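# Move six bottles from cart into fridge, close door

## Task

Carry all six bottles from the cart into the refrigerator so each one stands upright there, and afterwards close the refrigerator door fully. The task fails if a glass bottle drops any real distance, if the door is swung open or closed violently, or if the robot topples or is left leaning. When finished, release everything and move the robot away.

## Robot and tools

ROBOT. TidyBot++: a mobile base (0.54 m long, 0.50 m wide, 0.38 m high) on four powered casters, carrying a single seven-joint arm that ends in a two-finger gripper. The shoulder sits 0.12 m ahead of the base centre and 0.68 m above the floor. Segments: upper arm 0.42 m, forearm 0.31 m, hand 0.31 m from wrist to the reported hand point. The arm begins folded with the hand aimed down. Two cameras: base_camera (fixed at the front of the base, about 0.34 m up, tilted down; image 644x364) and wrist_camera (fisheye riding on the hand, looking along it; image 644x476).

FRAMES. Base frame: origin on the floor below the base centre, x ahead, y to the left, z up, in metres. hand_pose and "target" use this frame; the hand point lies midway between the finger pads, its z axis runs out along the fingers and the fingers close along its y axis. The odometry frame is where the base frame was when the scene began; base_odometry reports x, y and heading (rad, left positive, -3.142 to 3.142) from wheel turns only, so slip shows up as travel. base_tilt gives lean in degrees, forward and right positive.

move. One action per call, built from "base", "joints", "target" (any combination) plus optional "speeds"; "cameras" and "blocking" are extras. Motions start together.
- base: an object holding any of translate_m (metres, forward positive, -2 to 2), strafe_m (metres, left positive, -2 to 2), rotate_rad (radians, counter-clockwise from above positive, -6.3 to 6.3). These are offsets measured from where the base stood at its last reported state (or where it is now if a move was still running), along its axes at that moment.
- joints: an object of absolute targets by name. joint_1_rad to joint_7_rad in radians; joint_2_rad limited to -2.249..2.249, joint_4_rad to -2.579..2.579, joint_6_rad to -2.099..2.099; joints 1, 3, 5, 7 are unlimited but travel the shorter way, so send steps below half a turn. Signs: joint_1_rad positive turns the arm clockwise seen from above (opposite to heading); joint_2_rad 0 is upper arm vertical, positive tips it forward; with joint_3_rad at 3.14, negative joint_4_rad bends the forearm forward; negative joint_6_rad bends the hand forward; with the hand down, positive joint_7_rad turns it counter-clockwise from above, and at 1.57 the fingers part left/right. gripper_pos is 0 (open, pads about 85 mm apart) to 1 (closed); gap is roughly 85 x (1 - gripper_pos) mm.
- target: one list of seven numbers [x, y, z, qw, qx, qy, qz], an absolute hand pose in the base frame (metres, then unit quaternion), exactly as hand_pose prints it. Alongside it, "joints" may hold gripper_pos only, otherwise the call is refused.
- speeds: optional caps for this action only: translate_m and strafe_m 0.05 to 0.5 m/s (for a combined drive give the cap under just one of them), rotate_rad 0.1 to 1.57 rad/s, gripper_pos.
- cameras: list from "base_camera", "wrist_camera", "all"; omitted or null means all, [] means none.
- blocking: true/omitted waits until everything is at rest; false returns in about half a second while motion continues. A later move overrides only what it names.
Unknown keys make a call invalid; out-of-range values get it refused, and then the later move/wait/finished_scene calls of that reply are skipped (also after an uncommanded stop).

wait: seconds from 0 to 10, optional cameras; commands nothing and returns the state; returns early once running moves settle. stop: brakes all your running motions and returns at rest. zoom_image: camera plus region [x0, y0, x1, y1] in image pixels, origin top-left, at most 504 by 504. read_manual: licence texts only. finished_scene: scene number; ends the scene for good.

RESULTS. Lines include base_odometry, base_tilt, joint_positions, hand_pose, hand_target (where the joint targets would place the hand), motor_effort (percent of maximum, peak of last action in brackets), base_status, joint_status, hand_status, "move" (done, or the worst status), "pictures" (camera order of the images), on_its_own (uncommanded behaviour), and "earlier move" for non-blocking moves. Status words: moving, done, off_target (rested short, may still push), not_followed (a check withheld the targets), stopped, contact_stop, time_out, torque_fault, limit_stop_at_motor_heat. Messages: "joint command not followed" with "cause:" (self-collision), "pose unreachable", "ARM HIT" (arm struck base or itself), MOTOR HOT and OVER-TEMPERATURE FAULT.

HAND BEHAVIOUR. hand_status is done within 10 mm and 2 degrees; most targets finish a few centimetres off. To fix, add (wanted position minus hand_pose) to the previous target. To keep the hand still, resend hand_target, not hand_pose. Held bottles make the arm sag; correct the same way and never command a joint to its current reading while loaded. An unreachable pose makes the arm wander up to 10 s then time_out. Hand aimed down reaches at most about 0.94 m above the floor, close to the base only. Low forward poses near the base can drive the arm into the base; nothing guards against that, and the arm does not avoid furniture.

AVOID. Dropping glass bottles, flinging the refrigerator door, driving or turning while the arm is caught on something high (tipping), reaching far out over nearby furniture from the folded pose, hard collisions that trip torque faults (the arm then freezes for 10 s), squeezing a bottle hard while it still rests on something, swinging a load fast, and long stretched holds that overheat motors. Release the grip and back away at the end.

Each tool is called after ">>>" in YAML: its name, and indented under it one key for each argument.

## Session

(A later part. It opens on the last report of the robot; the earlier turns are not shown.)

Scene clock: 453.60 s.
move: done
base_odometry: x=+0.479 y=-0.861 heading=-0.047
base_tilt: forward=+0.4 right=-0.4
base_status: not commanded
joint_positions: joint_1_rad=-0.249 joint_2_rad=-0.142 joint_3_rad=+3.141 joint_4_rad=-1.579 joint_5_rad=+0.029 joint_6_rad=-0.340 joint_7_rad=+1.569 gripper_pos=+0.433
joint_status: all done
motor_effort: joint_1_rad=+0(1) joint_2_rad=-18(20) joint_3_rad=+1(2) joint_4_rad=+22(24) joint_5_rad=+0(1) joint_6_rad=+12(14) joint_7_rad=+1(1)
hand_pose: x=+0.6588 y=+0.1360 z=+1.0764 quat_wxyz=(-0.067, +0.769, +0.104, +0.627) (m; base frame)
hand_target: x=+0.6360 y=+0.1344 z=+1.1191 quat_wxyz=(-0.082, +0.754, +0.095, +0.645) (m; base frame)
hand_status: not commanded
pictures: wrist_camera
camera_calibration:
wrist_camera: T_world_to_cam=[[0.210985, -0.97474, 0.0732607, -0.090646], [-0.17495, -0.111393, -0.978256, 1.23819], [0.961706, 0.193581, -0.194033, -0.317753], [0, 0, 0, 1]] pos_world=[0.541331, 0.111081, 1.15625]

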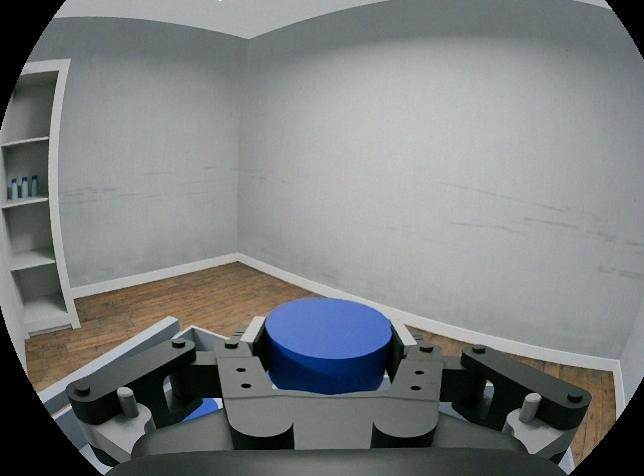

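>>> move:
  base: {"translate_m": -0.07}
  joints: {"joint_1_rad": 0.0, "joint_2_rad": -0.54, "joint_4_rad": -1.87, "joint_6_rad": -0.4}
  cameras: []

>>> move:
  base: {"translate_m": 0.175, "strafe_m": 0.770, "rotate_rad": 1.137}
  speeds: {"rotate_rad": 1.0}
  cameras: ["wrist_camera"]

Scene clock: 457.53 s.
move: done
base_odometry: x=+0.409 y=-0.858 heading=-0.047
base_tilt: forward=+0.4 right=-0.4
base_status: done
joint_positions: joint_1_rad=-0.022 joint_2_rad=-0.512 joint_3_rad=+3.141 joint_4_rad=-1.869 joint_5_rad=+0.029 joint_6_rad=-0.359 joint_7_rad=+1.569 gripper_pos=+0.433
joint_status: all done
motor_effort: joint_1_rad=+0(2) joint_2_rad=-6(24) joint_3_rad=+1(2) joint_4_rad=+22(25) joint_5_rad=+0(1) joint_6_rad=+12(13) joint_7_rad=-1(1)
hand_pose: x=+0.5280 y=+0.0074 z=+1.0702 quat_wxyz=(+0.005, +0.756, +0.015, +0.654) (m; base frame)
hand_target: x=+0.5153 y=+0.0022 z=+1.0683 quat_wxyz=(+0.000, +0.761, +0.000, +0.649) (m; base frame)
hand_status: not commanded
pictures: none
No camera images: "cameras" was empty.

Scene clock: 460.53 s.
move: done
base_odometry: x=+0.619 y=-0.097 heading=+1.091
base_tilt: forward=+0.4 right=-0.4
base_status: done
joint_positions: joint_1_rad=-0.013 joint_2_rad=-0.513 joint_3_rad=+3.143 joint_4_rad=-1.870 joint_5_rad=+0.029 joint_6_rad=-0.359 joint_7_rad=+1.569 gripper_pos=+0.433
joint_status: not commanded
motor_effort: joint_1_rad=+0(2) joint_2_rad=-6(9) joint_3_rad=+1(3) joint_4_rad=+22(23) joint_5_rad=+0(2) joint_6_rad=+13(13) joint_7_rad=+1(1)
hand_pose: x=+0.5279 y=+0.0031 z=+1.0699 quat_wxyz=(+0.008, +0.757, +0.011, +0.654) (m; base frame)
hand_target: x=+0.5153 y=+0.0022 z=+1.0683 quat_wxyz=(+0.000, +0.761, +0.000, +0.649) (m; base frame)
hand_status: not commanded
pictures: wrist_camera
camera_calibration:
wrist_camera: T_world_to_cam=[[-0.0288718, -0.997112, 0.0702409, -0.0621586], [-0.136895, -0.0656638, -0.988407, 1.18468], [0.990165, -0.0381527, -0.134604, -0.245321], [0, 0, 0, 1]] pos_world=[0.403291, 0.00645207, 1.14229]

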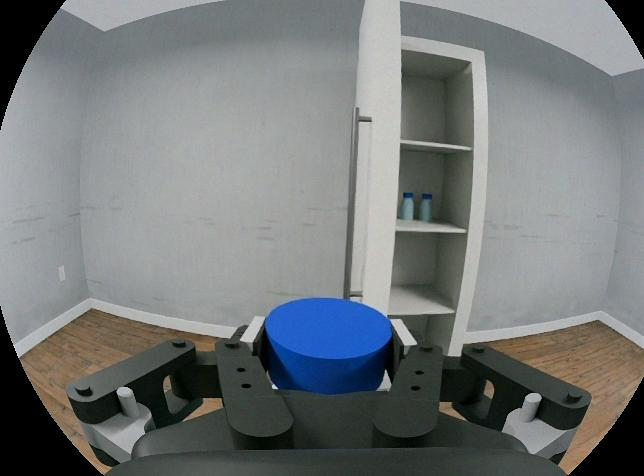

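>>> move:
  base: {"translate_m": 0.887, "strafe_m": -0.449}
  cameras: []

>>> move:
  base: {"translate_m": 0.28}
  joints: {"joint_1_rad": -0.222, "joint_2_rad": -0.10, "joint_4_rad": -1.39, "joint_6_rad": -0.32}
  cameras: ["wrist_camera"]

Scene clock: 469.20 s.
move: done
base_odometry: x=+1.427 y=+0.483 heading=+1.091
base_tilt: forward=+0.4 right=-0.4
base_status: done
joint_positions: joint_1_rad=-0.013 joint_2_rad=-0.519 joint_3_rad=+3.142 joint_4_rad=-1.870 joint_5_rad=+0.029 joint_6_rad=-0.360 joint_7_rad=+1.569 gripper_pos=+0.433
joint_status: not commanded
motor_effort: joint_1_rad=+1(1) joint_2_rad=-6(9) joint_3_rad=+1(3) joint_4_rad=+22(23) joint_5_rad=-1(1) joint_6_rad=+12(13) joint_7_rad=+0(1)
hand_pose: x=+0.5252 y=+0.0032 z=+1.0721 quat_wxyz=(+0.008, +0.755, +0.011, +0.656) (m; base frame)
hand_target: x=+0.5153 y=+0.0022 z=+1.0683 quat_wxyz=(+0.000, +0.761, +0.000, +0.649) (m; base frame)
hand_status: not commanded
pictures: none
No camera images: "cameras" was empty.

Scene clock: 471.07 s.
move: done
base_odometry: x=+1.557 y=+0.731 heading=+1.091
base_tilt: forward=+0.4 right=-0.4
base_status: done
joint_positions: joint_1_rad=-0.200 joint_2_rad=-0.073 joint_3_rad=+3.142 joint_4_rad=-1.446 joint_5_rad=+0.029 joint_6_rad=-0.360 joint_7_rad=+1.569 gripper_pos=+0.433
joint_status: all done
motor_effort: joint_1_rad=+1(2) joint_2_rad=-21(26) joint_3_rad=+1(3) joint_4_rad=+22(24) joint_5_rad=+0(1) joint_6_rad=+12(14) joint_7_rad=+0(1)
hand_pose: x=+0.6924 y=+0.1139 z=+1.1133 quat_wxyz=(-0.052, +0.757, +0.082, +0.646) (m; base frame)
hand_target: x=+0.6756 y=+0.1280 z=+1.1754 quat_wxyz=(-0.078, +0.716, +0.080, +0.689) (m; base frame)
hand_status: not commanded
pictures: wrist_camera
camera_calibration:
wrist_camera: T_world_to_cam=[[0.157805, -0.984892, 0.0713101, -0.0818411], [-0.137578, -0.0934392, -0.986074, 1.25849], [0.977839, 0.145797, -0.150244, -0.39312], [0, 0, 0, 1]] pos_world=[0.570463, 0.0943033, 1.18774]

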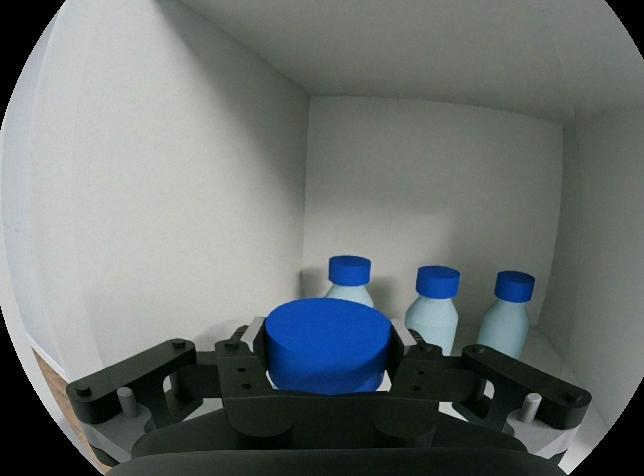

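>>> move:
  joints: {"joint_1_rad": -0.222, "joint_2_rad": 0.294, "joint_4_rad": -0.939, "joint_6_rad": -0.516}
  cameras: ["wrist_camera"]

Scene clock: 474.87 s.
move: done
base_odometry: x=+1.557 y=+0.731 heading=+1.091
base_tilt: forward=+0.4 right=-0.4
base_status: not commanded
joint_positions: joint_1_rad=-0.200 joint_2_rad=+0.312 joint_3_rad=+3.142 joint_4_rad=-0.993 joint_5_rad=+0.029 joint_6_rad=-0.473 joint_7_rad=+1.569 gripper_pos=+0.433
joint_status: all done
motor_effort: joint_1_rad=+0(1) joint_2_rad=-34(37) joint_3_rad=+1(2) joint_4_rad=+22(24) joint_5_rad=+0(1) joint_6_rad=+12(14) joint_7_rad=+0(1)
hand_pose: x=+0.8421 y=+0.1433 z=+1.1006 quat_wxyz=(-0.050, +0.772, +0.083, +0.628) (m; base frame)
hand_target: x=+0.8256 y=+0.1618 z=+1.1335 quat_wxyz=(-0.072, +0.762, +0.085, +0.637) (m; base frame)
hand_status: not commanded
pictures: wrist_camera
camera_calibration:
wrist_camera: T_world_to_cam=[[0.157956, -0.984766, 0.0727057, -0.0772472], [-0.182151, -0.101425, -0.978026, 1.29909], [0.9705, 0.141242, -0.195396, -0.489177], [0, 0, 0, 1]] pos_world=[0.723578, 0.124782, 1.18058]

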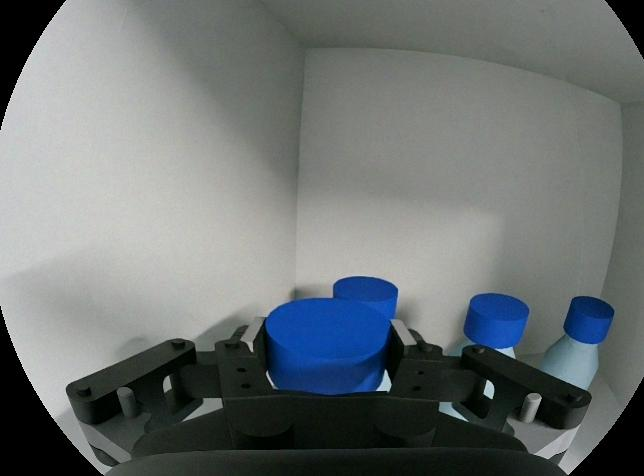

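>>> move:
  joints: {"joint_1_rad": -0.222, "joint_2_rad": 0.246, "joint_4_rad": -1.133, "joint_6_rad": -0.334}
  cameras: []

>>> move:
  joints: {"joint_1_rad": -0.222, "joint_2_rad": 0.24, "joint_4_rad": -1.175, "joint_6_rad": -0.298}
  cameras: ["wrist_camera"]

Scene clock: 480.20 s.
move: done
base_odometry: x=+1.557 y=+0.731 heading=+1.091
base_tilt: forward=+0.4 right=-0.4
base_status: not commanded
joint_positions: joint_1_rad=-0.201 joint_2_rad=+0.298 joint_3_rad=+3.142 joint_4_rad=-1.114 joint_5_rad=+0.029 joint_6_rad=-0.385 joint_7_rad=+1.569 gripper_pos=+0.433
joint_status: all done
motor_effort: joint_1_rad=-1(2) joint_2_rad=-31(34) joint_3_rad=+0(1) joint_4_rad=+19(23) joint_5_rad=-1(2) joint_6_rad=+9(13) joint_7_rad=+0(1)
hand_pose: x=+0.8418 y=+0.1448 z=+1.0640 quat_wxyz=(-0.050, +0.778, +0.085, +0.621) (m; base frame)
hand_target: x=+0.8200 y=+0.1606 z=+1.1057 quat_wxyz=(-0.073, +0.751, +0.084, +0.651) (m; base frame)
hand_status: not commanded
pictures: none
No camera images: "cameras" was empty.

Scene clock: 480.90 s.
move: done
base_odometry: x=+1.557 y=+0.731 heading=+1.091
base_tilt: forward=+0.4 right=-0.4
base_status: not commanded
joint_positions: joint_1_rad=-0.201 joint_2_rad=+0.285 joint_3_rad=+3.143 joint_4_rad=-1.152 joint_5_rad=+0.029 joint_6_rad=-0.342 joint_7_rad=+1.569 gripper_pos=+0.433
joint_status: all done
motor_effort: joint_1_rad=-1(3) joint_2_rad=-29(31) joint_3_rad=-1(1) joint_4_rad=+18(20) joint_5_rad=-1(3) joint_6_rad=+8(9) joint_7_rad=-1(1)
hand_pose: x=+0.8393 y=+0.1445 z=+1.0633 quat_wxyz=(-0.051, +0.772, +0.085, +0.628) (m; base frame)
hand_target: x=+0.8196 y=+0.1605 z=+1.0952 quat_wxyz=(-0.073, +0.751, +0.084, +0.651) (m; base frame)
hand_status: not commanded
pictures: wrist_camera
camera_calibration:
wrist_camera: T_world_to_cam=[[0.162456, -0.983983, 0.0733891, -0.0775398], [-0.181715, -0.10294, -0.977948, 1.26196], [0.969839, 0.145537, -0.195528, -0.493867], [0, 0, 0, 1]] pos_world=[0.720886, 0.125485, 1.14326]

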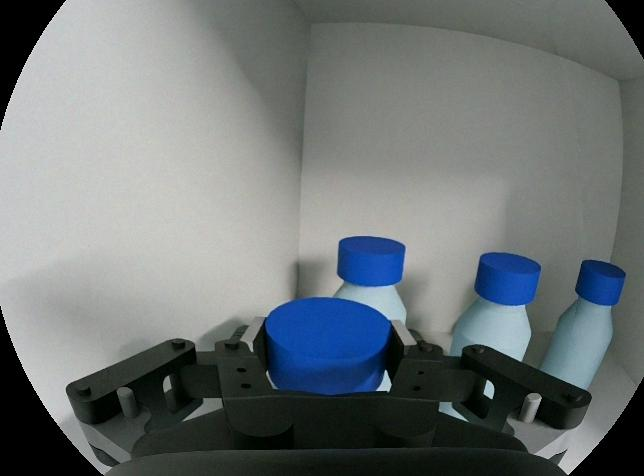

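>>> move:
  joints: {"joint_1_rad": -0.222, "joint_2_rad": 0.25, "joint_4_rad": -1.205, "joint_6_rad": -0.295}
  cameras: []

>>> move:
  joints: {"joint_1_rad": -0.222, "joint_2_rad": 0.26, "joint_4_rad": -1.225, "joint_6_rad": -0.295}
  cameras: ["wrist_camera"]

Scene clock: 483.60 s.
move: done
base_odometry: x=+1.557 y=+0.731 heading=+1.091
base_tilt: forward=+0.4 right=-0.4
base_status: not commanded
joint_positions: joint_1_rad=-0.201 joint_2_rad=+0.280 joint_3_rad=+3.143 joint_4_rad=-1.168 joint_5_rad=+0.029 joint_6_rad=-0.322 joint_7_rad=+1.569 gripper_pos=+0.433
joint_status: all done
motor_effort: joint_1_rad=-1(3) joint_2_rad=-27(29) joint_3_rad=-1(1) joint_4_rad=+16(18) joint_5_rad=-3(3) joint_6_rad=+6(8) joint_7_rad=-2(2)
hand_pose: x=+0.8382 y=+0.1445 z=+1.0629 quat_wxyz=(-0.051, +0.769, +0.084, +0.631) (m; base frame)
hand_target: x=+0.8234 y=+0.1614 z=+1.0703 quat_wxyz=(-0.072, +0.763, +0.085, +0.637) (m; base frame)
hand_status: not commanded
pictures: none
No camera images: "cameras" was empty.

Scene clock: 484.17 s.
move: done
base_odometry: x=+1.557 y=+0.731 heading=+1.091
base_tilt: forward=+0.4 right=-0.4
base_status: not commanded
joint_positions: joint_1_rad=-0.201 joint_2_rad=+0.278 joint_3_rad=+3.143 joint_4_rad=-1.177 joint_5_rad=+0.029 joint_6_rad=-0.311 joint_7_rad=+1.569 gripper_pos=+0.433
joint_status: all done
motor_effort: joint_1_rad=-2(3) joint_2_rad=-25(27) joint_3_rad=-1(2) joint_4_rad=+14(17) joint_5_rad=-3(3) joint_6_rad=+4(6) joint_7_rad=-2(2)
hand_pose: x=+0.8378 y=+0.1444 z=+1.0627 quat_wxyz=(-0.052, +0.768, +0.084, +0.633) (m; base frame)
hand_target: x=+0.8265 y=+0.1621 z=+1.0507 quat_wxyz=(-0.071, +0.772, +0.086, +0.625) (m; base frame)
hand_status: not commanded
pictures: wrist_camera
camera_calibration:
wrist_camera: T_world_to_cam=[[0.162294, -0.984035, 0.0730397, -0.0768343], [-0.16907, -0.100658, -0.980451, 1.25281], [0.97215, 0.146773, -0.182707, -0.508233], [0, 0, 0, 1]] pos_world=[0.718361, 0.125092, 1.14107]

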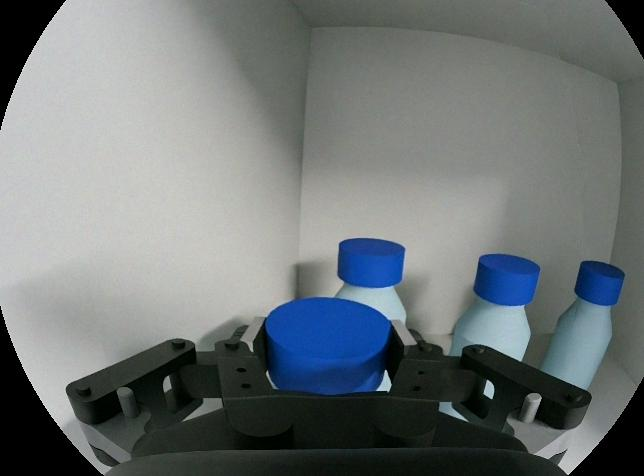

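>>> move:
  joints: {"joint_1_rad": -0.222, "joint_2_rad": 0.25, "joint_4_rad": -1.175, "joint_6_rad": -0.32, "gripper_pos": 0.3}
  cameras: ["wrist_camera"]

Scene clock: 487.03 s.
move: done
base_odometry: x=+1.557 y=+0.731 heading=+1.091
base_tilt: forward=+0.4 right=-0.4
base_status: not commanded
joint_positions: joint_1_rad=-0.207 joint_2_rad=+0.278 joint_3_rad=+3.142 joint_4_rad=-1.176 joint_5_rad=+0.029 joint_6_rad=-0.313 joint_7_rad=+1.569 gripper_pos=+0.300
joint_status: all done
motor_effort: joint_1_rad=-1(3) joint_2_rad=-28(30) joint_3_rad=+1(2) joint_4_rad=+19(21) joint_5_rad=+0(3) joint_6_rad=+9(9) joint_7_rad=+0(1)
hand_pose: x=+0.8367 y=+0.1489 z=+1.0625 quat_wxyz=(-0.054, +0.768, +0.087, +0.632) (m; base frame)
hand_target: x=+0.8225 y=+0.1612 z=+1.0812 quat_wxyz=(-0.072, +0.761, +0.085, +0.639) (m; base frame)
hand_status: not commanded
pictures: wrist_camera
camera_calibration:
wrist_camera: T_world_to_cam=[[0.168573, -0.982987, 0.0729389, -0.0775417], [-0.169681, -0.101833, -0.980224, 1.25335], [0.970974, 0.152863, -0.183961, -0.506464], [0, 0, 0, 1]] pos_world=[0.717505, 0.128829, 1.14105]

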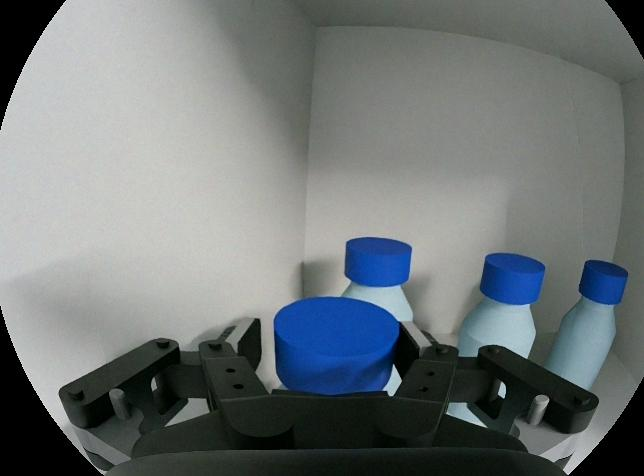

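>>> move:
  joints: {"joint_1_rad": -0.222, "gripper_pos": 0.12}
  cameras: []

>>> move:
  joints: {"joint_1_rad": -0.222, "joint_2_rad": 0.273, "joint_4_rad": -0.99, "joint_6_rad": -0.54, "gripper_pos": 0.12}
  cameras: ["wrist_camera"]

Scene clock: 490.67 s.
move: done
base_odometry: x=+1.557 y=+0.731 heading=+1.091
base_tilt: forward=+0.4 right=-0.4
base_status: not commanded
joint_positions: joint_1_rad=-0.207 joint_2_rad=+0.278 joint_3_rad=+3.142 joint_4_rad=-1.176 joint_5_rad=+0.029 joint_6_rad=-0.313 joint_7_rad=+1.569 gripper_pos=+0.120
joint_status: all done
motor_effort: joint_1_rad=+0(1) joint_2_rad=-29(29) joint_3_rad=+1(1) joint_4_rad=+19(19) joint_5_rad=-1(1) joint_6_rad=+8(9) joint_7_rad=+1(1)
hand_pose: x=+0.8367 y=+0.1489 z=+1.0625 quat_wxyz=(-0.054, +0.768, +0.087, +0.632) (m; base frame)
hand_target: x=+0.8225 y=+0.1611 z=+1.0812 quat_wxyz=(-0.072, +0.761, +0.085, +0.639) (m; base frame)
hand_status: not commanded
pictures: none
No camera images: "cameras" was empty.

Scene clock: 491.83 s.
move: done
base_odometry: x=+1.557 y=+0.731 heading=+1.091
base_tilt: forward=+0.4 right=-0.4
base_status: not commanded
joint_positions: joint_1_rad=-0.207 joint_2_rad=+0.278 joint_3_rad=+3.142 joint_4_rad=-1.014 joint_5_rad=+0.029 joint_6_rad=-0.477 joint_7_rad=+1.569 gripper_pos=+0.120
joint_status: all done
motor_effort: joint_1_rad=+0(1) joint_2_rad=-28(30) joint_3_rad=+0(1) joint_4_rad=+18(21) joint_5_rad=+0(1) joint_6_rad=+9(10) joint_7_rad=+0(1)
hand_pose: x=+0.8270 y=+0.1455 z=+1.1117 quat_wxyz=(-0.053, +0.769, +0.085, +0.632) (m; base frame)
hand_target: x=+0.8169 y=+0.1598 z=+1.1106 quat_wxyz=(-0.070, +0.779, +0.087, +0.617) (m; base frame)
hand_status: not commanded
pictures: wrist_camera
camera_calibration:
wrist_camera: T_world_to_cam=[[0.164204, -0.983788, 0.072103, -0.0781767], [-0.172481, -0.100604, -0.979862, 1.30131], [0.97123, 0.148461, -0.186204, -0.484601], [0, 0, 0, 1]] pos_world=[0.707947, 0.125952, 1.19051]

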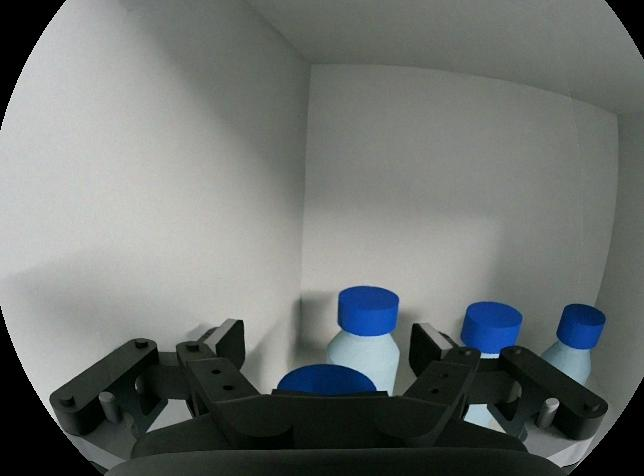

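>>> move:
  base: {"translate_m": -0.28}
  joints: {"joint_1_rad": -0.222, "joint_2_rad": -0.10, "joint_4_rad": -1.50, "joint_6_rad": -0.33}
  cameras: ["wrist_camera"]

Scene clock: 497.00 s.
move: done
base_odometry: x=+1.427 y=+0.483 heading=+1.091
base_tilt: forward=+0.3 right=-0.4
base_status: done
joint_positions: joint_1_rad=-0.210 joint_2_rad=-0.096 joint_3_rad=+3.142 joint_4_rad=-1.476 joint_5_rad=+0.029 joint_6_rad=-0.382 joint_7_rad=+1.569 gripper_pos=+0.120
joint_status: all done
motor_effort: joint_1_rad=-1(3) joint_2_rad=-17(33) joint_3_rad=+1(3) joint_4_rad=+18(21) joint_5_rad=+0(1) joint_6_rad=+9(10) joint_7_rad=+0(1)
hand_pose: x=+0.6808 y=+0.1174 z=+1.1013 quat_wxyz=(-0.055, +0.766, +0.087, +0.634) (m; base frame)
hand_target: x=+0.6795 y=+0.1289 z=+1.1045 quat_wxyz=(-0.073, +0.756, +0.085, +0.645) (m; base frame)
hand_status: not commanded
pictures: wrist_camera
camera_calibration:
wrist_camera: T_world_to_cam=[[0.169349, -0.982909, 0.0721822, -0.0847603], [-0.164635, -0.100424, -0.981229, 1.25927], [0.971708, 0.154287, -0.178828, -0.349491], [0, 0, 0, 1]] pos_world=[0.561277, 0.0970714, 1.17925]

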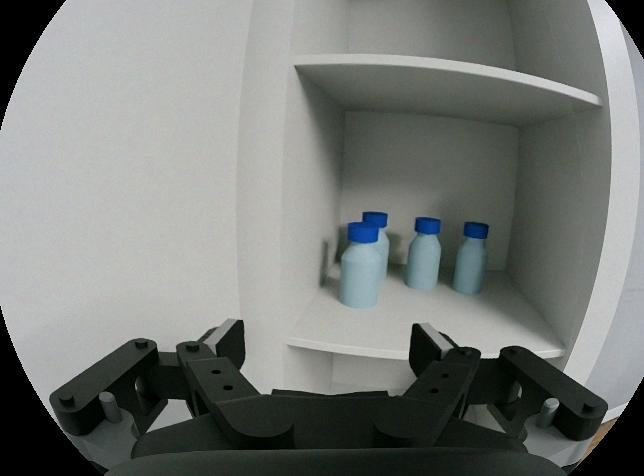

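>>> move:
  base: {"translate_m": -0.776, "strafe_m": 0.551, "rotate_rad": -1.137}
  joints: {"joint_1_rad": 0.0, "joint_2_rad": -0.53, "joint_4_rad": -1.87, "joint_6_rad": -0.35, "gripper_pos": 0.3}
  cameras: ["wrist_camera"]

Scene clock: 509.43 s.
move: done
base_odometry: x=+0.580 y=+0.049 heading=-0.047
base_tilt: forward=+0.3 right=-0.3
base_status: done
joint_positions: joint_1_rad=-0.018 joint_2_rad=-0.531 joint_3_rad=+3.144 joint_4_rad=-1.848 joint_5_rad=+0.029 joint_6_rad=-0.379 joint_7_rad=+1.569 gripper_pos=+0.300
joint_status: all done
motor_effort: joint_1_rad=+0(2) joint_2_rad=-3(21) joint_3_rad=+1(3) joint_4_rad=+18(21) joint_5_rad=+0(1) joint_6_rad=+9(10) joint_7_rad=+0(1)
hand_pose: x=+0.5189 y=+0.0039 z=+1.0850 quat_wxyz=(+0.007, +0.750, +0.011, +0.662) (m; base frame)
hand_target: x=+0.5214 y=+0.0022 z=+1.0797 quat_wxyz=(+0.000, +0.748, +0.000, +0.664) (m; base frame)
hand_status: not commanded
pictures: wrist_camera
camera_calibration:
wrist_camera: T_world_to_cam=[[-0.0275478, -0.997279, 0.0683841, -0.0613554], [-0.115885, -0.0647627, -0.991149, 1.19054], [0.992881, -0.0352286, -0.113785, -0.258383], [0, 0, 0, 1]] pos_world=[0.392818, 0.00681164, 1.1548]

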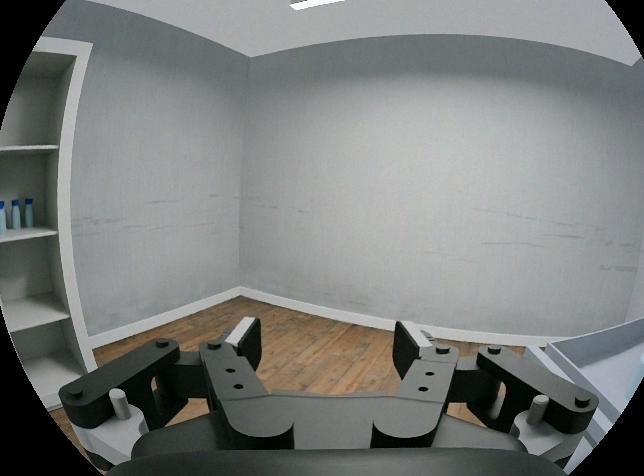

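>>> move:
  base: {"translate_m": -0.046, "strafe_m": -0.722}
  cameras: []

>>> move:
  joints: {"joint_1_rad": 0.0, "joint_2_rad": -0.37, "joint_4_rad": -2.12, "joint_6_rad": -0.005, "gripper_pos": 0.35}
  cameras: ["wrist_camera"]

Scene clock: 514.13 s.
move: done
base_odometry: x=+0.500 y=-0.670 heading=-0.047
base_tilt: forward=+0.3 right=-0.4
base_status: done
joint_positions: joint_1_rad=-0.018 joint_2_rad=-0.531 joint_3_rad=+3.143 joint_4_rad=-1.848 joint_5_rad=+0.029 joint_6_rad=-0.379 joint_7_rad=+1.569 gripper_pos=+0.300
joint_status: not commanded
motor_effort: joint_1_rad=+0(1) joint_2_rad=-3(4) joint_3_rad=+1(3) joint_4_rad=+19(20) joint_5_rad=-1(1) joint_6_rad=+9(9) joint_7_rad=+0(1)
hand_pose: x=+0.5189 y=+0.0044 z=+1.0849 quat_wxyz=(+0.007, +0.750, +0.012, +0.662) (m; base frame)
hand_target: x=+0.5214 y=+0.0022 z=+1.0797 quat_wxyz=(+0.000, +0.748, +0.000, +0.664) (m; base frame)
hand_status: not commanded
pictures: none
No camera images: "cameras" was empty.

Scene clock: 515.73 s.
move: done
base_odometry: x=+0.500 y=-0.670 heading=-0.047
base_tilt: forward=+0.4 right=-0.4
base_status: not commanded
joint_positions: joint_1_rad=-0.018 joint_2_rad=-0.377 joint_3_rad=+3.143 joint_4_rad=-2.104 joint_5_rad=+0.029 joint_6_rad=-0.058 joint_7_rad=+1.569 gripper_pos=+0.350
joint_status: all done
motor_effort: joint_1_rad=+0(1) joint_2_rad=-8(10) joint_3_rad=+1(2) joint_4_rad=+19(21) joint_5_rad=+0(1) joint_6_rad=+8(11) joint_7_rad=+0(1)
hand_pose: x=+0.5786 y=+0.0083 z=+0.9580 quat_wxyz=(+0.004, +0.778, +0.016, +0.627) (m; base frame)
hand_target: x=+0.5822 y=+0.0022 z=+0.9610 quat_wxyz=(-0.001, +0.769, +0.000, +0.639) (m; base frame)
hand_status: not commanded
pictures: wrist_camera
camera_calibration:
wrist_camera: T_world_to_cam=[[-0.011265, -0.997291, 0.0726894, -0.0601747], [-0.203326, -0.0688907, -0.976684, 1.10862], [0.979046, -0.025782, -0.201999, -0.239514], [0, 0, 0, 1]] pos_world=[0.459229, 0.0101868, 1.03876]

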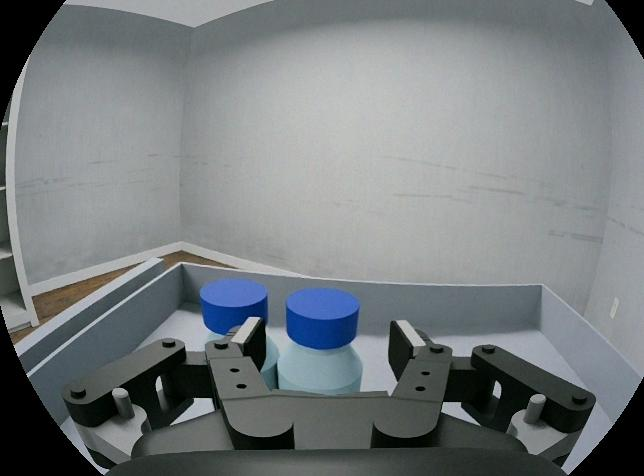

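>>> move:
  joints: {"joint_1_rad": 0.0, "joint_2_rad": -0.168, "joint_4_rad": -2.029, "joint_6_rad": 0.155, "gripper_pos": 0.35}
  cameras: ["wrist_camera"]

Scene clock: 520.30 s.
move: done
base_odometry: x=+0.500 y=-0.670 heading=-0.047
base_tilt: forward=+0.3 right=-0.4
base_status: not commanded
joint_positions: joint_1_rad=-0.018 joint_2_rad=-0.179 joint_3_rad=+3.143 joint_4_rad=-2.058 joint_5_rad=+0.029 joint_6_rad=+0.102 joint_7_rad=+1.569 gripper_pos=+0.350
joint_status: all done
motor_effort: joint_1_rad=+0(2) joint_2_rad=-13(15) joint_3_rad=+1(1) joint_4_rad=+18(20) joint_5_rad=-1(1) joint_6_rad=+9(10) joint_7_rad=+0(1)
hand_pose: x=+0.6481 y=+0.0109 z=+0.9365 quat_wxyz=(+0.002, +0.776, +0.018, +0.630) (m; base frame)
hand_target: x=+0.6583 y=+0.0023 z=+0.9647 quat_wxyz=(-0.001, +0.753, +0.000, +0.658) (m; base frame)
hand_status: not commanded
pictures: wrist_camera
camera_calibration:
wrist_camera: T_world_to_cam=[[-0.0074267, -0.9974, 0.0716813, -0.0567625], [-0.195548, -0.0688507, -0.978274, 1.09845], [0.980666, -0.0212825, -0.194529, -0.319949], [0, 0, 0, 1]] pos_world=[0.528141, 0.0122046, 1.01641]

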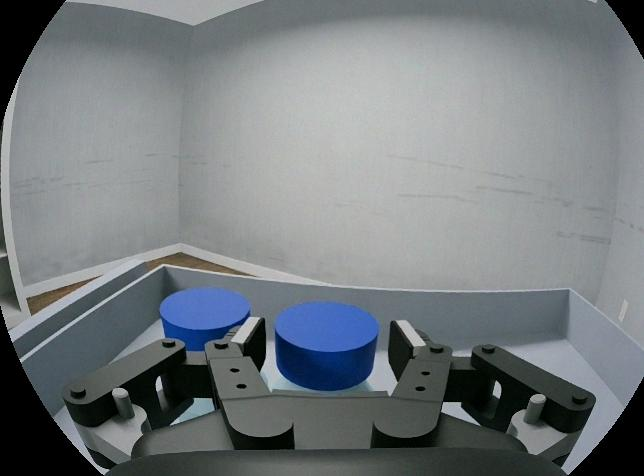

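>>> move:
  joints: {"joint_1_rad": 0.0, "joint_2_rad": -0.08, "joint_4_rad": -2.003, "joint_6_rad": 0.20, "gripper_pos": 0.35}
  cameras: ["wrist_camera"]

Scene clock: 524.73 s.
move: done
base_odometry: x=+0.500 y=-0.670 heading=-0.047
base_tilt: forward=+0.4 right=-0.4
base_status: not commanded
joint_positions: joint_1_rad=-0.018 joint_2_rad=-0.093 joint_3_rad=+3.143 joint_4_rad=-2.030 joint_5_rad=+0.029 joint_6_rad=+0.149 joint_7_rad=+1.569 gripper_pos=+0.350
joint_status: all done
motor_effort: joint_1_rad=+0(1) joint_2_rad=-16(18) joint_3_rad=+1(1) joint_4_rad=+18(19) joint_5_rad=+0(1) joint_6_rad=+9(10) joint_7_rad=+0(1)
hand_pose: x=+0.6772 y=+0.0119 z=+0.9213 quat_wxyz=(+0.002, +0.779, +0.018, +0.627) (m; base frame)
hand_target: x=+0.6881 y=+0.0023 z=+0.9456 quat_wxyz=(-0.001, +0.759, +0.000, +0.651) (m; base frame)
hand_status: not commanded
pictures: wrist_camera
camera_calibration:
wrist_camera: T_world_to_cam=[[-0.00543595, -0.997421, 0.0715701, -0.0557789], [-0.205277, -0.0689339, -0.976273, 1.09405], [0.978689, -0.0199987, -0.204373, -0.34104], [0, 0, 0, 1]] pos_world=[0.558052, 0.0129616, 1.00238]

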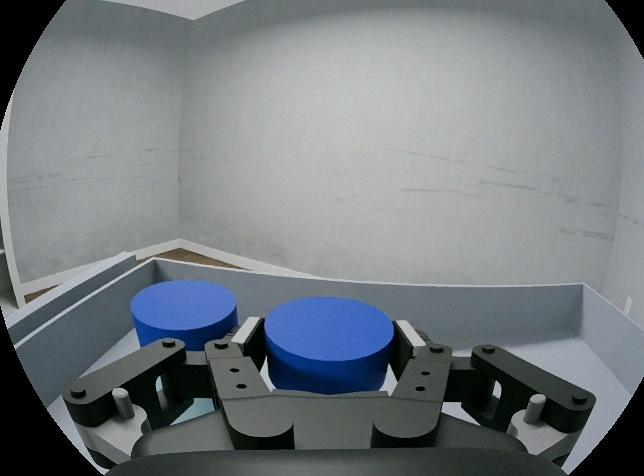

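>>> move:
  joints: {"gripper_pos": 0.6}
  cameras: ["wrist_camera"]

>>> move:
  joints: {"joint_1_rad": 0.0, "joint_2_rad": -0.18, "joint_4_rad": -1.85, "joint_6_rad": -0.07}
  cameras: ["wrist_camera"]

>>> move:
  joints: {"joint_1_rad": 0.0, "joint_2_rad": -0.19, "joint_4_rad": -1.53, "joint_6_rad": -0.385}
  cameras: []

Scene clock: 527.60 s.
move: off_target
base_odometry: x=+0.500 y=-0.670 heading=-0.047
base_tilt: forward=+0.4 right=-0.4
base_status: not commanded
joint_positions: joint_1_rad=-0.018 joint_2_rad=-0.093 joint_3_rad=+3.143 joint_4_rad=-2.030 joint_5_rad=+0.029 joint_6_rad=+0.150 joint_7_rad=+1.569 gripper_pos=+0.432
joint_status: gripper_pos off_target (ended at +0.432, target +0.600)
motor_effort: joint_1_rad=+1(1) joint_2_rad=-15(16) joint_3_rad=+0(1) joint_4_rad=+18(19) joint_5_rad=+0(1) joint_6_rad=+9(9) joint_7_rad=+0(1)
hand_pose: x=+0.6773 y=+0.0118 z=+0.9216 quat_wxyz=(+0.002, +0.779, +0.018, +0.627) (m; base frame)
hand_target: x=+0.6881 y=+0.0023 z=+0.9456 quat_wxyz=(-0.001, +0.759, +0.000, +0.651) (m; base frame)
hand_status: not commanded
pictures: wrist_camera
camera_calibration:
wrist_camera: T_world_to_cam=[[-0.00562163, -0.997422, 0.0715447, -0.0557234], [-0.204487, -0.0688873, -0.976442, 1.09395], [0.978853, -0.0201192, -0.203573, -0.341898], [0, 0, 0, 1]] pos_world=[0.558052, 0.0129005, 1.00256]

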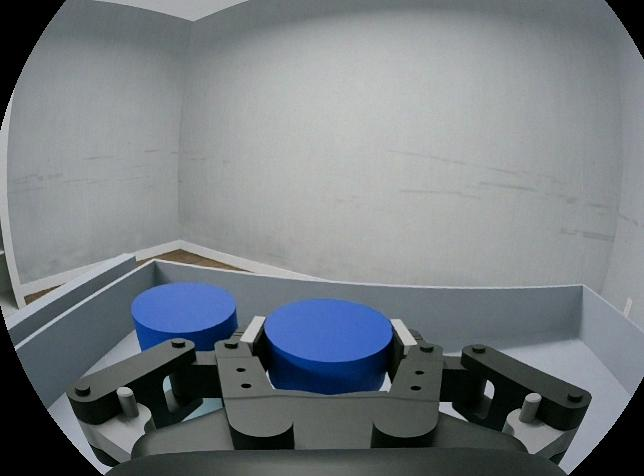

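Scene clock: 528.97 s.
move: done
base_odometry: x=+0.500 y=-0.670 heading=-0.047
base_tilt: forward=+0.4 right=-0.4
base_status: not commanded
joint_positions: joint_1_rad=-0.018 joint_2_rad=-0.131 joint_3_rad=+3.143 joint_4_rad=-1.902 joint_5_rad=+0.029 joint_6_rad=-0.031 joint_7_rad=+1.569 gripper_pos=+0.432
joint_status: all done
motor_effort: joint_1_rad=+0(1) joint_2_rad=-19(22) joint_3_rad=+1(2) joint_4_rad=+22(23) joint_5_rad=+0(1) joint_6_rad=+13(14) joint_7_rad=+0(1)
hand_pose: x=+0.6750 y=+0.0101 z=+0.9648 quat_wxyz=(+0.004, +0.784, +0.017, +0.621) (m; base frame)
hand_target: x=+0.6633 y=+0.0023 z=+1.0122 quat_wxyz=(-0.001, +0.764, +0.000, +0.645) (m; base frame)
hand_status: not commanded
pictures: wrist_camera
camera_calibration:
wrist_camera: T_world_to_cam=[[-0.00943135, -0.997263, 0.0733321, -0.0596483], [-0.220545, -0.069455, -0.972901, 1.14296], [0.975331, -0.0253488, -0.219286, -0.313288], [0, 0, 0, 1]] pos_world=[0.557071, 0.0119578, 1.04766]

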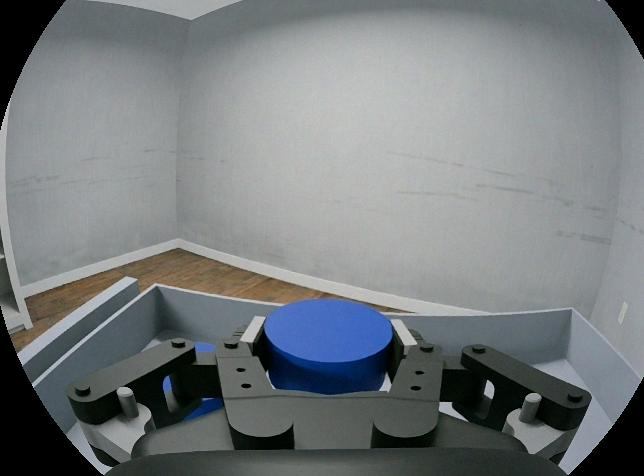

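Scene clock: 530.67 s.
move: done
base_odometry: x=+0.500 y=-0.670 heading=-0.047
base_tilt: forward=+0.4 right=-0.4
base_status: not commanded
joint_positions: joint_1_rad=-0.018 joint_2_rad=-0.139 joint_3_rad=+3.143 joint_4_rad=-1.582 joint_5_rad=+0.029 joint_6_rad=-0.342 joint_7_rad=+1.569 gripper_pos=+0.432
joint_status: all done
motor_effort: joint_1_rad=+0(1) joint_2_rad=-19(20) joint_3_rad=+1(1) joint_4_rad=+23(24) joint_5_rad=+0(1) joint_6_rad=+12(13) joint_7_rad=+0(1)
hand_pose: x=+0.6765 y=+0.0074 z=+1.0726 quat_wxyz=(+0.007, +0.778, +0.013, +0.628) (m; base frame)
hand_target: x=+0.6531 y=+0.0023 z=+1.1191 quat_wxyz=(-0.001, +0.759, +0.000, +0.651) (m; base frame)
hand_status: not commanded
pictures: none
No camera images: "cameras" was empty.

>>> move:
  base: {"translate_m": -0.09}
  joints: {"joint_1_rad": 0.0, "joint_2_rad": -0.54, "joint_4_rad": -1.87, "joint_6_rad": -0.4}
  cameras: ["wrist_camera"]

>>> move:
  base: {"translate_m": 0.183, "strafe_m": 0.578, "rotate_rad": 1.137}
  speeds: {"rotate_rad": 1.0}
  cameras: ["wrist_camera"]

Scene clock: 534.40 s.
move: done
base_odometry: x=+0.410 y=-0.666 heading=-0.047
base_tilt: forward=+0.4 right=-0.4
base_status: done
joint_positions: joint_1_rad=-0.018 joint_2_rad=-0.514 joint_3_rad=+3.143 joint_4_rad=-1.872 joint_5_rad=+0.029 joint_6_rad=-0.362 joint_7_rad=+1.569 gripper_pos=+0.432
joint_status: all done
motor_effort: joint_1_rad=+0(1) joint_2_rad=-6(24) joint_3_rad=+1(2) joint_4_rad=+22(25) joint_5_rad=+0(1) joint_6_rad=+13(14) joint_7_rad=+0(1)
hand_pose: x=+0.5271 y=+0.0046 z=+1.0685 quat_wxyz=(+0.007, +0.758, +0.012, +0.653) (m; base frame)
hand_target: x=+0.5153 y=+0.0022 z=+1.0683 quat_wxyz=(+0.000, +0.761, +0.000, +0.649) (m; base frame)
hand_status: not commanded
pictures: wrist_camera
camera_calibration:
wrist_camera: T_world_to_cam=[[-0.0247853, -0.997237, 0.0700289, -0.062484], [-0.139733, -0.0659069, -0.987993, 1.18436], [0.989879, -0.0342731, -0.137713, -0.241242], [0, 0, 0, 1]] pos_world=[0.402745, 0.00747781, 1.14129]

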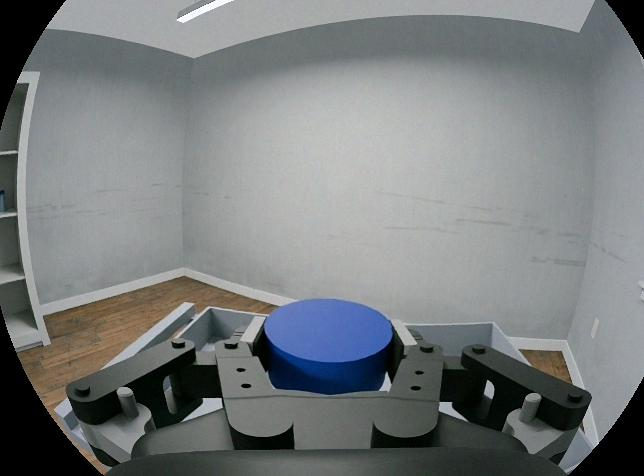

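Scene clock: 536.97 s.
move: done
base_odometry: x=+0.620 y=-0.097 heading=+1.091
base_tilt: forward=+0.3 right=-0.4
base_status: done
joint_positions: joint_1_rad=-0.012 joint_2_rad=-0.514 joint_3_rad=+3.141 joint_4_rad=-1.873 joint_5_rad=+0.029 joint_6_rad=-0.362 joint_7_rad=+1.569 gripper_pos=+0.432
joint_status: not commanded
motor_effort: joint_1_rad=+1(2) joint_2_rad=-6(10) joint_3_rad=+1(3) joint_4_rad=+22(24) joint_5_rad=+0(1) joint_6_rad=+13(13) joint_7_rad=+0(1)
hand_pose: x=+0.5271 y=+0.0037 z=+1.0680 quat_wxyz=(+0.008, +0.758, +0.011, +0.652) (m; base frame)
hand_target: x=+0.5153 y=+0.0022 z=+1.0683 quat_wxyz=(+0.000, +0.761, +0.000, +0.649) (m; base frame)
hand_status: not commanded
pictures: wrist_camera
camera_calibration:
wrist_camera: T_world_to_cam=[[-0.028043, -0.997077, 0.0710705, -0.0627836], [-0.140782, -0.0664503, -0.987808, 1.18415], [0.989643, -0.0377066, -0.138507, -0.240379], [0, 0, 0, 1]] pos_world=[0.402836, 0.00702343, 1.14089]

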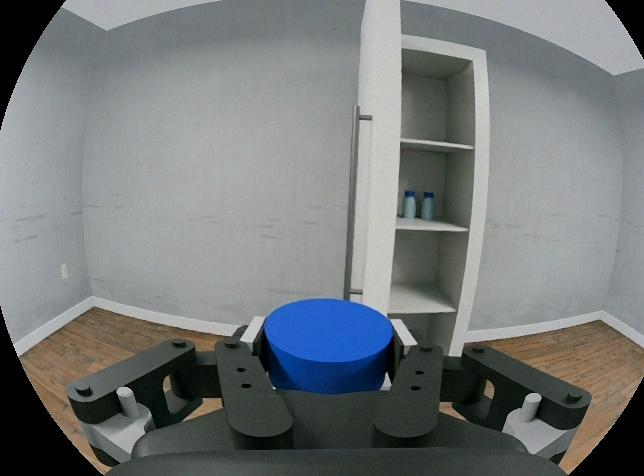

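>>> move:
  base: {"translate_m": 0.887, "strafe_m": -0.449}
  cameras: []

>>> move:
  base: {"translate_m": 0.28}
  joints: {"joint_1_rad": -0.083, "joint_2_rad": -0.10, "joint_4_rad": -1.39, "joint_6_rad": -0.32}
  cameras: ["wrist_camera"]

>>> move:
  joints: {"joint_1_rad": -0.083, "joint_2_rad": 0.253, "joint_4_rad": -0.995, "joint_6_rad": -0.50}
  cameras: ["wrist_camera"]

Scene clock: 544.43 s.
move: done
base_odometry: x=+1.428 y=+0.482 heading=+1.091
base_tilt: forward=+0.4 right=-0.4
base_status: done
joint_positions: joint_1_rad=-0.012 joint_2_rad=-0.519 joint_3_rad=+3.141 joint_4_rad=-1.873 joint_5_rad=+0.029 joint_6_rad=-0.363 joint_7_rad=+1.569 gripper_pos=+0.432
joint_status: not commanded
motor_effort: joint_1_rad=+0(1) joint_2_rad=-6(9) joint_3_rad=+1(3) joint_4_rad=+22(24) joint_5_rad=-1(1) joint_6_rad=+12(13) joint_7_rad=+0(1)
hand_pose: x=+0.5254 y=+0.0037 z=+1.0693 quat_wxyz=(+0.008, +0.757, +0.011, +0.653) (m; base frame)
hand_target: x=+0.5153 y=+0.0022 z=+1.0683 quat_wxyz=(+0.000, +0.761, +0.000, +0.649) (m; base frame)
hand_status: not commanded
pictures: none
No camera images: "cameras" was empty.

Scene clock: 546.30 s.
move: done
base_odometry: x=+1.558 y=+0.731 heading=+1.090
base_tilt: forward=+0.4 right=-0.4
base_status: done
joint_positions: joint_1_rad=-0.061 joint_2_rad=-0.070 joint_3_rad=+3.141 joint_4_rad=-1.449 joint_5_rad=+0.029 joint_6_rad=-0.363 joint_7_rad=+1.569 gripper_pos=+0.432
joint_status: all done
motor_effort: joint_1_rad=+0(1) joint_2_rad=-21(26) joint_3_rad=+1(3) joint_4_rad=+21(24) joint_5_rad=+0(1) joint_6_rad=+13(14) joint_7_rad=+0(1)
hand_pose: x=+0.7037 y=+0.0342 z=+1.1090 quat_wxyz=(-0.008, +0.764, +0.030, +0.644) (m; base frame)
hand_target: x=+0.6879 y=+0.0497 z=+1.1754 quat_wxyz=(-0.030, +0.720, +0.030, +0.692) (m; base frame)
hand_status: not commanded
pictures: wrist_camera
camera_calibration:
wrist_camera: T_world_to_cam=[[0.0216776, -0.997204, 0.0715175, -0.0657982], [-0.157379, -0.0740461, -0.984758, 1.26018], [0.9873, 0.0100919, -0.158544, -0.386048], [0, 0, 0, 1]] pos_world=[0.580897, 0.0315933, 1.18447]

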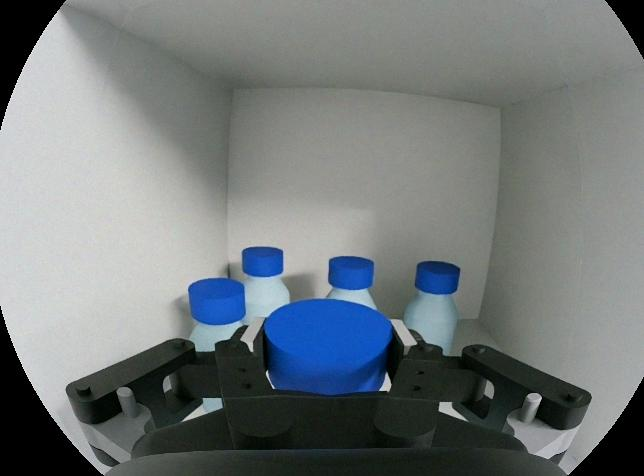

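Scene clock: 548.20 s.
move: done
base_odometry: x=+1.558 y=+0.731 heading=+1.090
base_tilt: forward=+0.4 right=-0.4
base_status: not commanded
joint_positions: joint_1_rad=-0.061 joint_2_rad=+0.275 joint_3_rad=+3.141 joint_4_rad=-1.052 joint_5_rad=+0.029 joint_6_rad=-0.460 joint_7_rad=+1.569 gripper_pos=+0.432
joint_status: all done
motor_effort: joint_1_rad=+0(2) joint_2_rad=-33(36) joint_3_rad=+1(2) joint_4_rad=+22(26) joint_5_rad=+0(1) joint_6_rad=+13(14) joint_7_rad=+0(1)
hand_pose: x=+0.8409 y=+0.0417 z=+1.0964 quat_wxyz=(-0.007, +0.778, +0.029, +0.627) (m; base frame)
hand_target: x=+0.8262 y=+0.0611 z=+1.1340 quat_wxyz=(-0.028, +0.766, +0.032, +0.641) (m; base frame)
hand_status: not commanded
pictures: wrist_camera
camera_calibration:
wrist_camera: T_world_to_cam=[[0.0222026, -0.99713, 0.0723828, -0.0617837], [-0.202094, -0.0753823, -0.976461, 1.29841], [0.979114, 0.00705181, -0.203188, -0.467656], [0, 0, 0, 1]] pos_world=[0.721662, 0.0395687, 1.1773]

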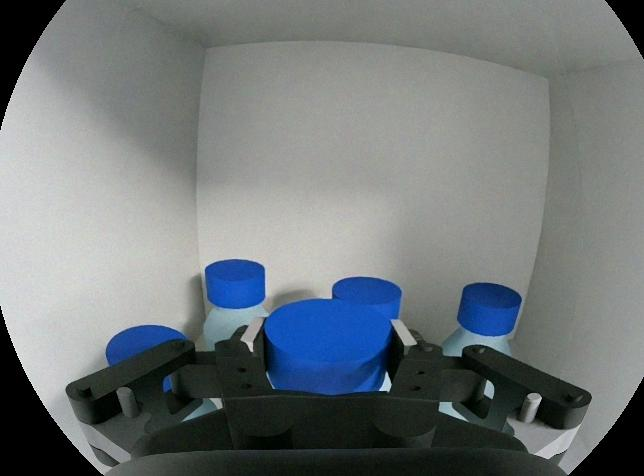

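>>> move:
  joints: {"joint_1_rad": -0.083, "joint_2_rad": 0.209, "joint_4_rad": -1.204, "joint_6_rad": -0.293}
  cameras: ["wrist_camera"]

>>> move:
  joints: {"joint_1_rad": -0.083, "joint_2_rad": 0.204, "joint_4_rad": -1.24, "joint_6_rad": -0.265}
  cameras: ["wrist_camera"]

Scene clock: 554.53 s.
move: done
base_odometry: x=+1.558 y=+0.731 heading=+1.090
base_tilt: forward=+0.4 right=-0.3
base_status: not commanded
joint_positions: joint_1_rad=-0.061 joint_2_rad=+0.257 joint_3_rad=+3.141 joint_4_rad=-1.184 joint_5_rad=+0.029 joint_6_rad=-0.344 joint_7_rad=+1.569 gripper_pos=+0.432
joint_status: all done
motor_effort: joint_1_rad=-1(2) joint_2_rad=-29(33) joint_3_rad=+0(1) joint_4_rad=+21(23) joint_5_rad=-1(1) joint_6_rad=+9(13) joint_7_rad=+0(1)
hand_pose: x=+0.8405 y=+0.0427 z=+1.0635 quat_wxyz=(-0.008, +0.778, +0.031, +0.628) (m; base frame)
hand_target: x=+0.8226 y=+0.0608 z=+1.1009 quat_wxyz=(-0.028, +0.753, +0.031, +0.657) (m; base frame)
hand_status: not commanded
pictures: wrist_camera
camera_calibration:
wrist_camera: T_world_to_cam=[[0.0253174, -0.997011, 0.0730003, -0.0617347], [-0.20026, -0.0766016, -0.976744, 1.26512], [0.979416, 0.0101096, -0.201601, -0.475976], [0, 0, 0, 1]] pos_world=[0.721094, 0.040172, 1.14425]

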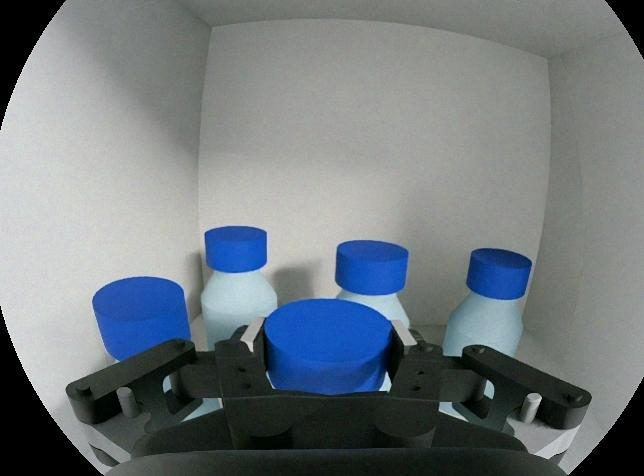

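Scene clock: 555.20 s.
move: done
base_odometry: x=+1.558 y=+0.731 heading=+1.090
base_tilt: forward=+0.4 right=-0.4
base_status: not commanded
joint_positions: joint_1_rad=-0.061 joint_2_rad=+0.247 joint_3_rad=+3.141 joint_4_rad=-1.214 joint_5_rad=+0.029 joint_6_rad=-0.306 joint_7_rad=+1.569 gripper_pos=+0.432
joint_status: all done
motor_effort: joint_1_rad=-2(3) joint_2_rad=-28(29) joint_3_rad=-1(1) joint_4_rad=+18(20) joint_5_rad=-2(2) joint_6_rad=+8(10) joint_7_rad=+0(1)
hand_pose: x=+0.8385 y=+0.0429 z=+1.0634 quat_wxyz=(-0.008, +0.772, +0.031, +0.634) (m; base frame)
hand_target: x=+0.8218 y=+0.0608 z=+1.0907 quat_wxyz=(-0.028, +0.754, +0.031, +0.656) (m; base frame)
hand_status: not commanded
pictures: wrist_camera
camera_calibration:
wrist_camera: T_world_to_cam=[[0.0251224, -0.997051, 0.0725123, -0.0607866], [-0.183054, -0.0758968, -0.980169, 1.25385], [0.982782, 0.0113505, -0.184421, -0.495228], [0, 0, 0, 1]] pos_world=[0.717751, 0.0401773, 1.14207]

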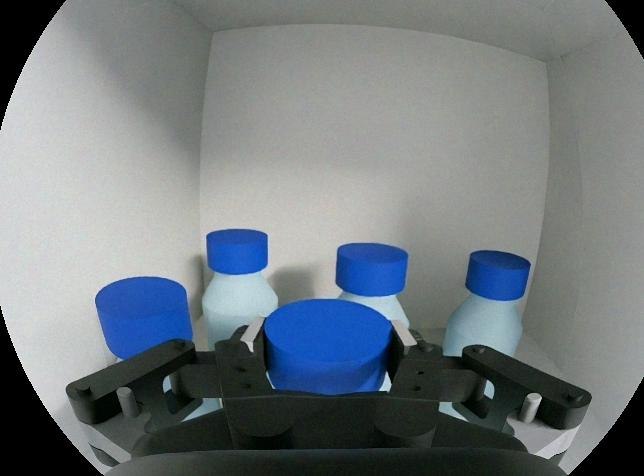

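>>> move:
  joints: {"joint_1_rad": -0.083, "joint_2_rad": 0.214, "joint_4_rad": -1.26, "joint_6_rad": -0.27}
  cameras: []

>>> move:
  joints: {"joint_1_rad": -0.083, "joint_2_rad": 0.222, "joint_4_rad": -1.275, "joint_6_rad": -0.27}
  cameras: ["wrist_camera"]

Scene clock: 557.63 s.
move: done
base_odometry: x=+1.558 y=+0.731 heading=+1.090
base_tilt: forward=+0.4 right=-0.3
base_status: not commanded
joint_positions: joint_1_rad=-0.061 joint_2_rad=+0.245 joint_3_rad=+3.141 joint_4_rad=-1.221 joint_5_rad=+0.029 joint_6_rad=-0.298 joint_7_rad=+1.569 gripper_pos=+0.432
joint_status: all done
motor_effort: joint_1_rad=-2(3) joint_2_rad=-26(28) joint_3_rad=-1(2) joint_4_rad=+16(18) joint_5_rad=-2(2) joint_6_rad=+6(7) joint_7_rad=-1(1)
hand_pose: x=+0.8378 y=+0.0429 z=+1.0633 quat_wxyz=(-0.008, +0.771, +0.031, +0.636) (m; base frame)
hand_target: x=+0.8252 y=+0.0611 z=+1.0697 quat_wxyz=(-0.028, +0.765, +0.032, +0.643) (m; base frame)
hand_status: not commanded
pictures: none
No camera images: "cameras" was empty.

Scene clock: 558.17 s.
move: done
base_odometry: x=+1.558 y=+0.731 heading=+1.090
base_tilt: forward=+0.4 right=-0.4
base_status: not commanded
joint_positions: joint_1_rad=-0.061 joint_2_rad=+0.243 joint_3_rad=+3.141 joint_4_rad=-1.228 joint_5_rad=+0.029 joint_6_rad=-0.289 joint_7_rad=+1.569 gripper_pos=+0.432
joint_status: all done
motor_effort: joint_1_rad=-3(3) joint_2_rad=-25(26) joint_3_rad=-1(2) joint_4_rad=+15(17) joint_5_rad=-2(2) joint_6_rad=+5(6) joint_7_rad=+0(1)
hand_pose: x=+0.8375 y=+0.0429 z=+1.0632 quat_wxyz=(-0.008, +0.770, +0.031, +0.637) (m; base frame)
hand_target: x=+0.8278 y=+0.0613 z=+1.0547 quat_wxyz=(-0.027, +0.772, +0.032, +0.634) (m; base frame)
hand_status: not commanded
pictures: wrist_camera
camera_calibration:
wrist_camera: T_world_to_cam=[[0.0249521, -0.997074, 0.0722572, -0.0603114], [-0.175509, -0.0755263, -0.981577, 1.24861], [0.984162, 0.0118106, -0.17688, -0.503407], [0, 0, 0, 1]] pos_world=[0.71608, 0.0401135, 1.14092]

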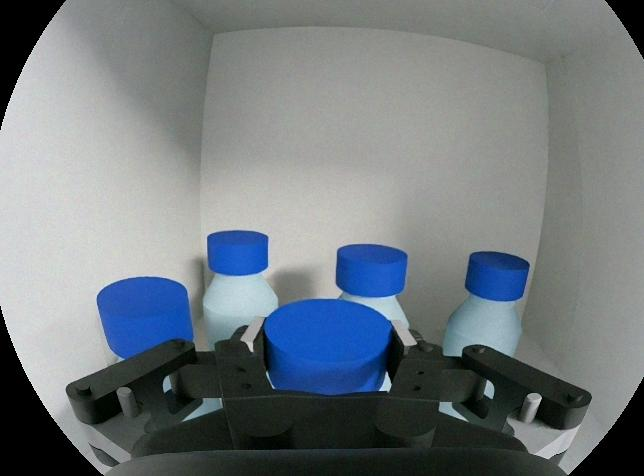

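>>> move:
  joints: {"joint_1_rad": -0.083, "joint_2_rad": 0.213, "joint_4_rad": -1.228, "joint_6_rad": -0.30, "gripper_pos": 0.3}
  cameras: ["wrist_camera"]

Scene clock: 573.00 s.
move: done
base_odometry: x=+1.558 y=+0.731 heading=+1.090
base_tilt: forward=+0.3 right=-0.4
base_status: not commanded
joint_positions: joint_1_rad=-0.066 joint_2_rad=+0.243 joint_3_rad=+3.141 joint_4_rad=-1.227 joint_5_rad=+0.029 joint_6_rad=-0.291 joint_7_rad=+1.569 gripper_pos=+0.300
joint_status: all done
motor_effort: joint_1_rad=+0(2) joint_2_rad=-28(28) joint_3_rad=+0(2) joint_4_rad=+19(20) joint_5_rad=-1(2) joint_6_rad=+9(9) joint_7_rad=+0(1)
hand_pose: x=+0.8370 y=+0.0469 z=+1.0630 quat_wxyz=(-0.010, +0.770, +0.033, +0.637) (m; base frame)
hand_target: x=+0.8238 y=+0.0610 z=+1.0810 quat_wxyz=(-0.028, +0.764, +0.032, +0.644) (m; base frame)
hand_status: not commanded
pictures: wrist_camera
camera_calibration:
wrist_camera: T_world_to_cam=[[0.0305961, -0.996913, 0.072312, -0.0610807], [-0.176539, -0.0765983, -0.981309, 1.24924], [0.983818, 0.0172583, -0.178338, -0.501478], [0, 0, 0, 1]] pos_world=[0.715771, 0.0434519, 1.14087]

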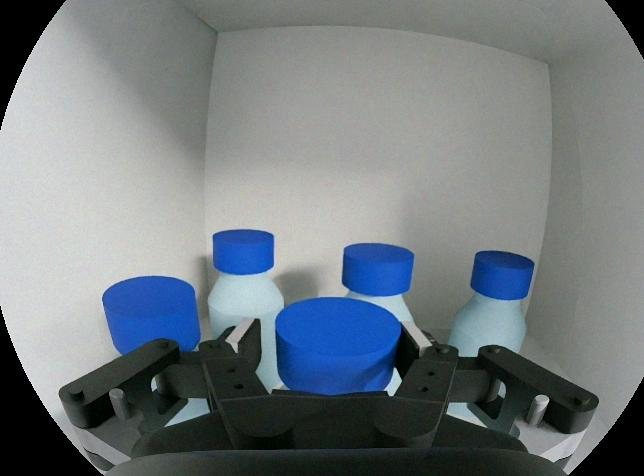

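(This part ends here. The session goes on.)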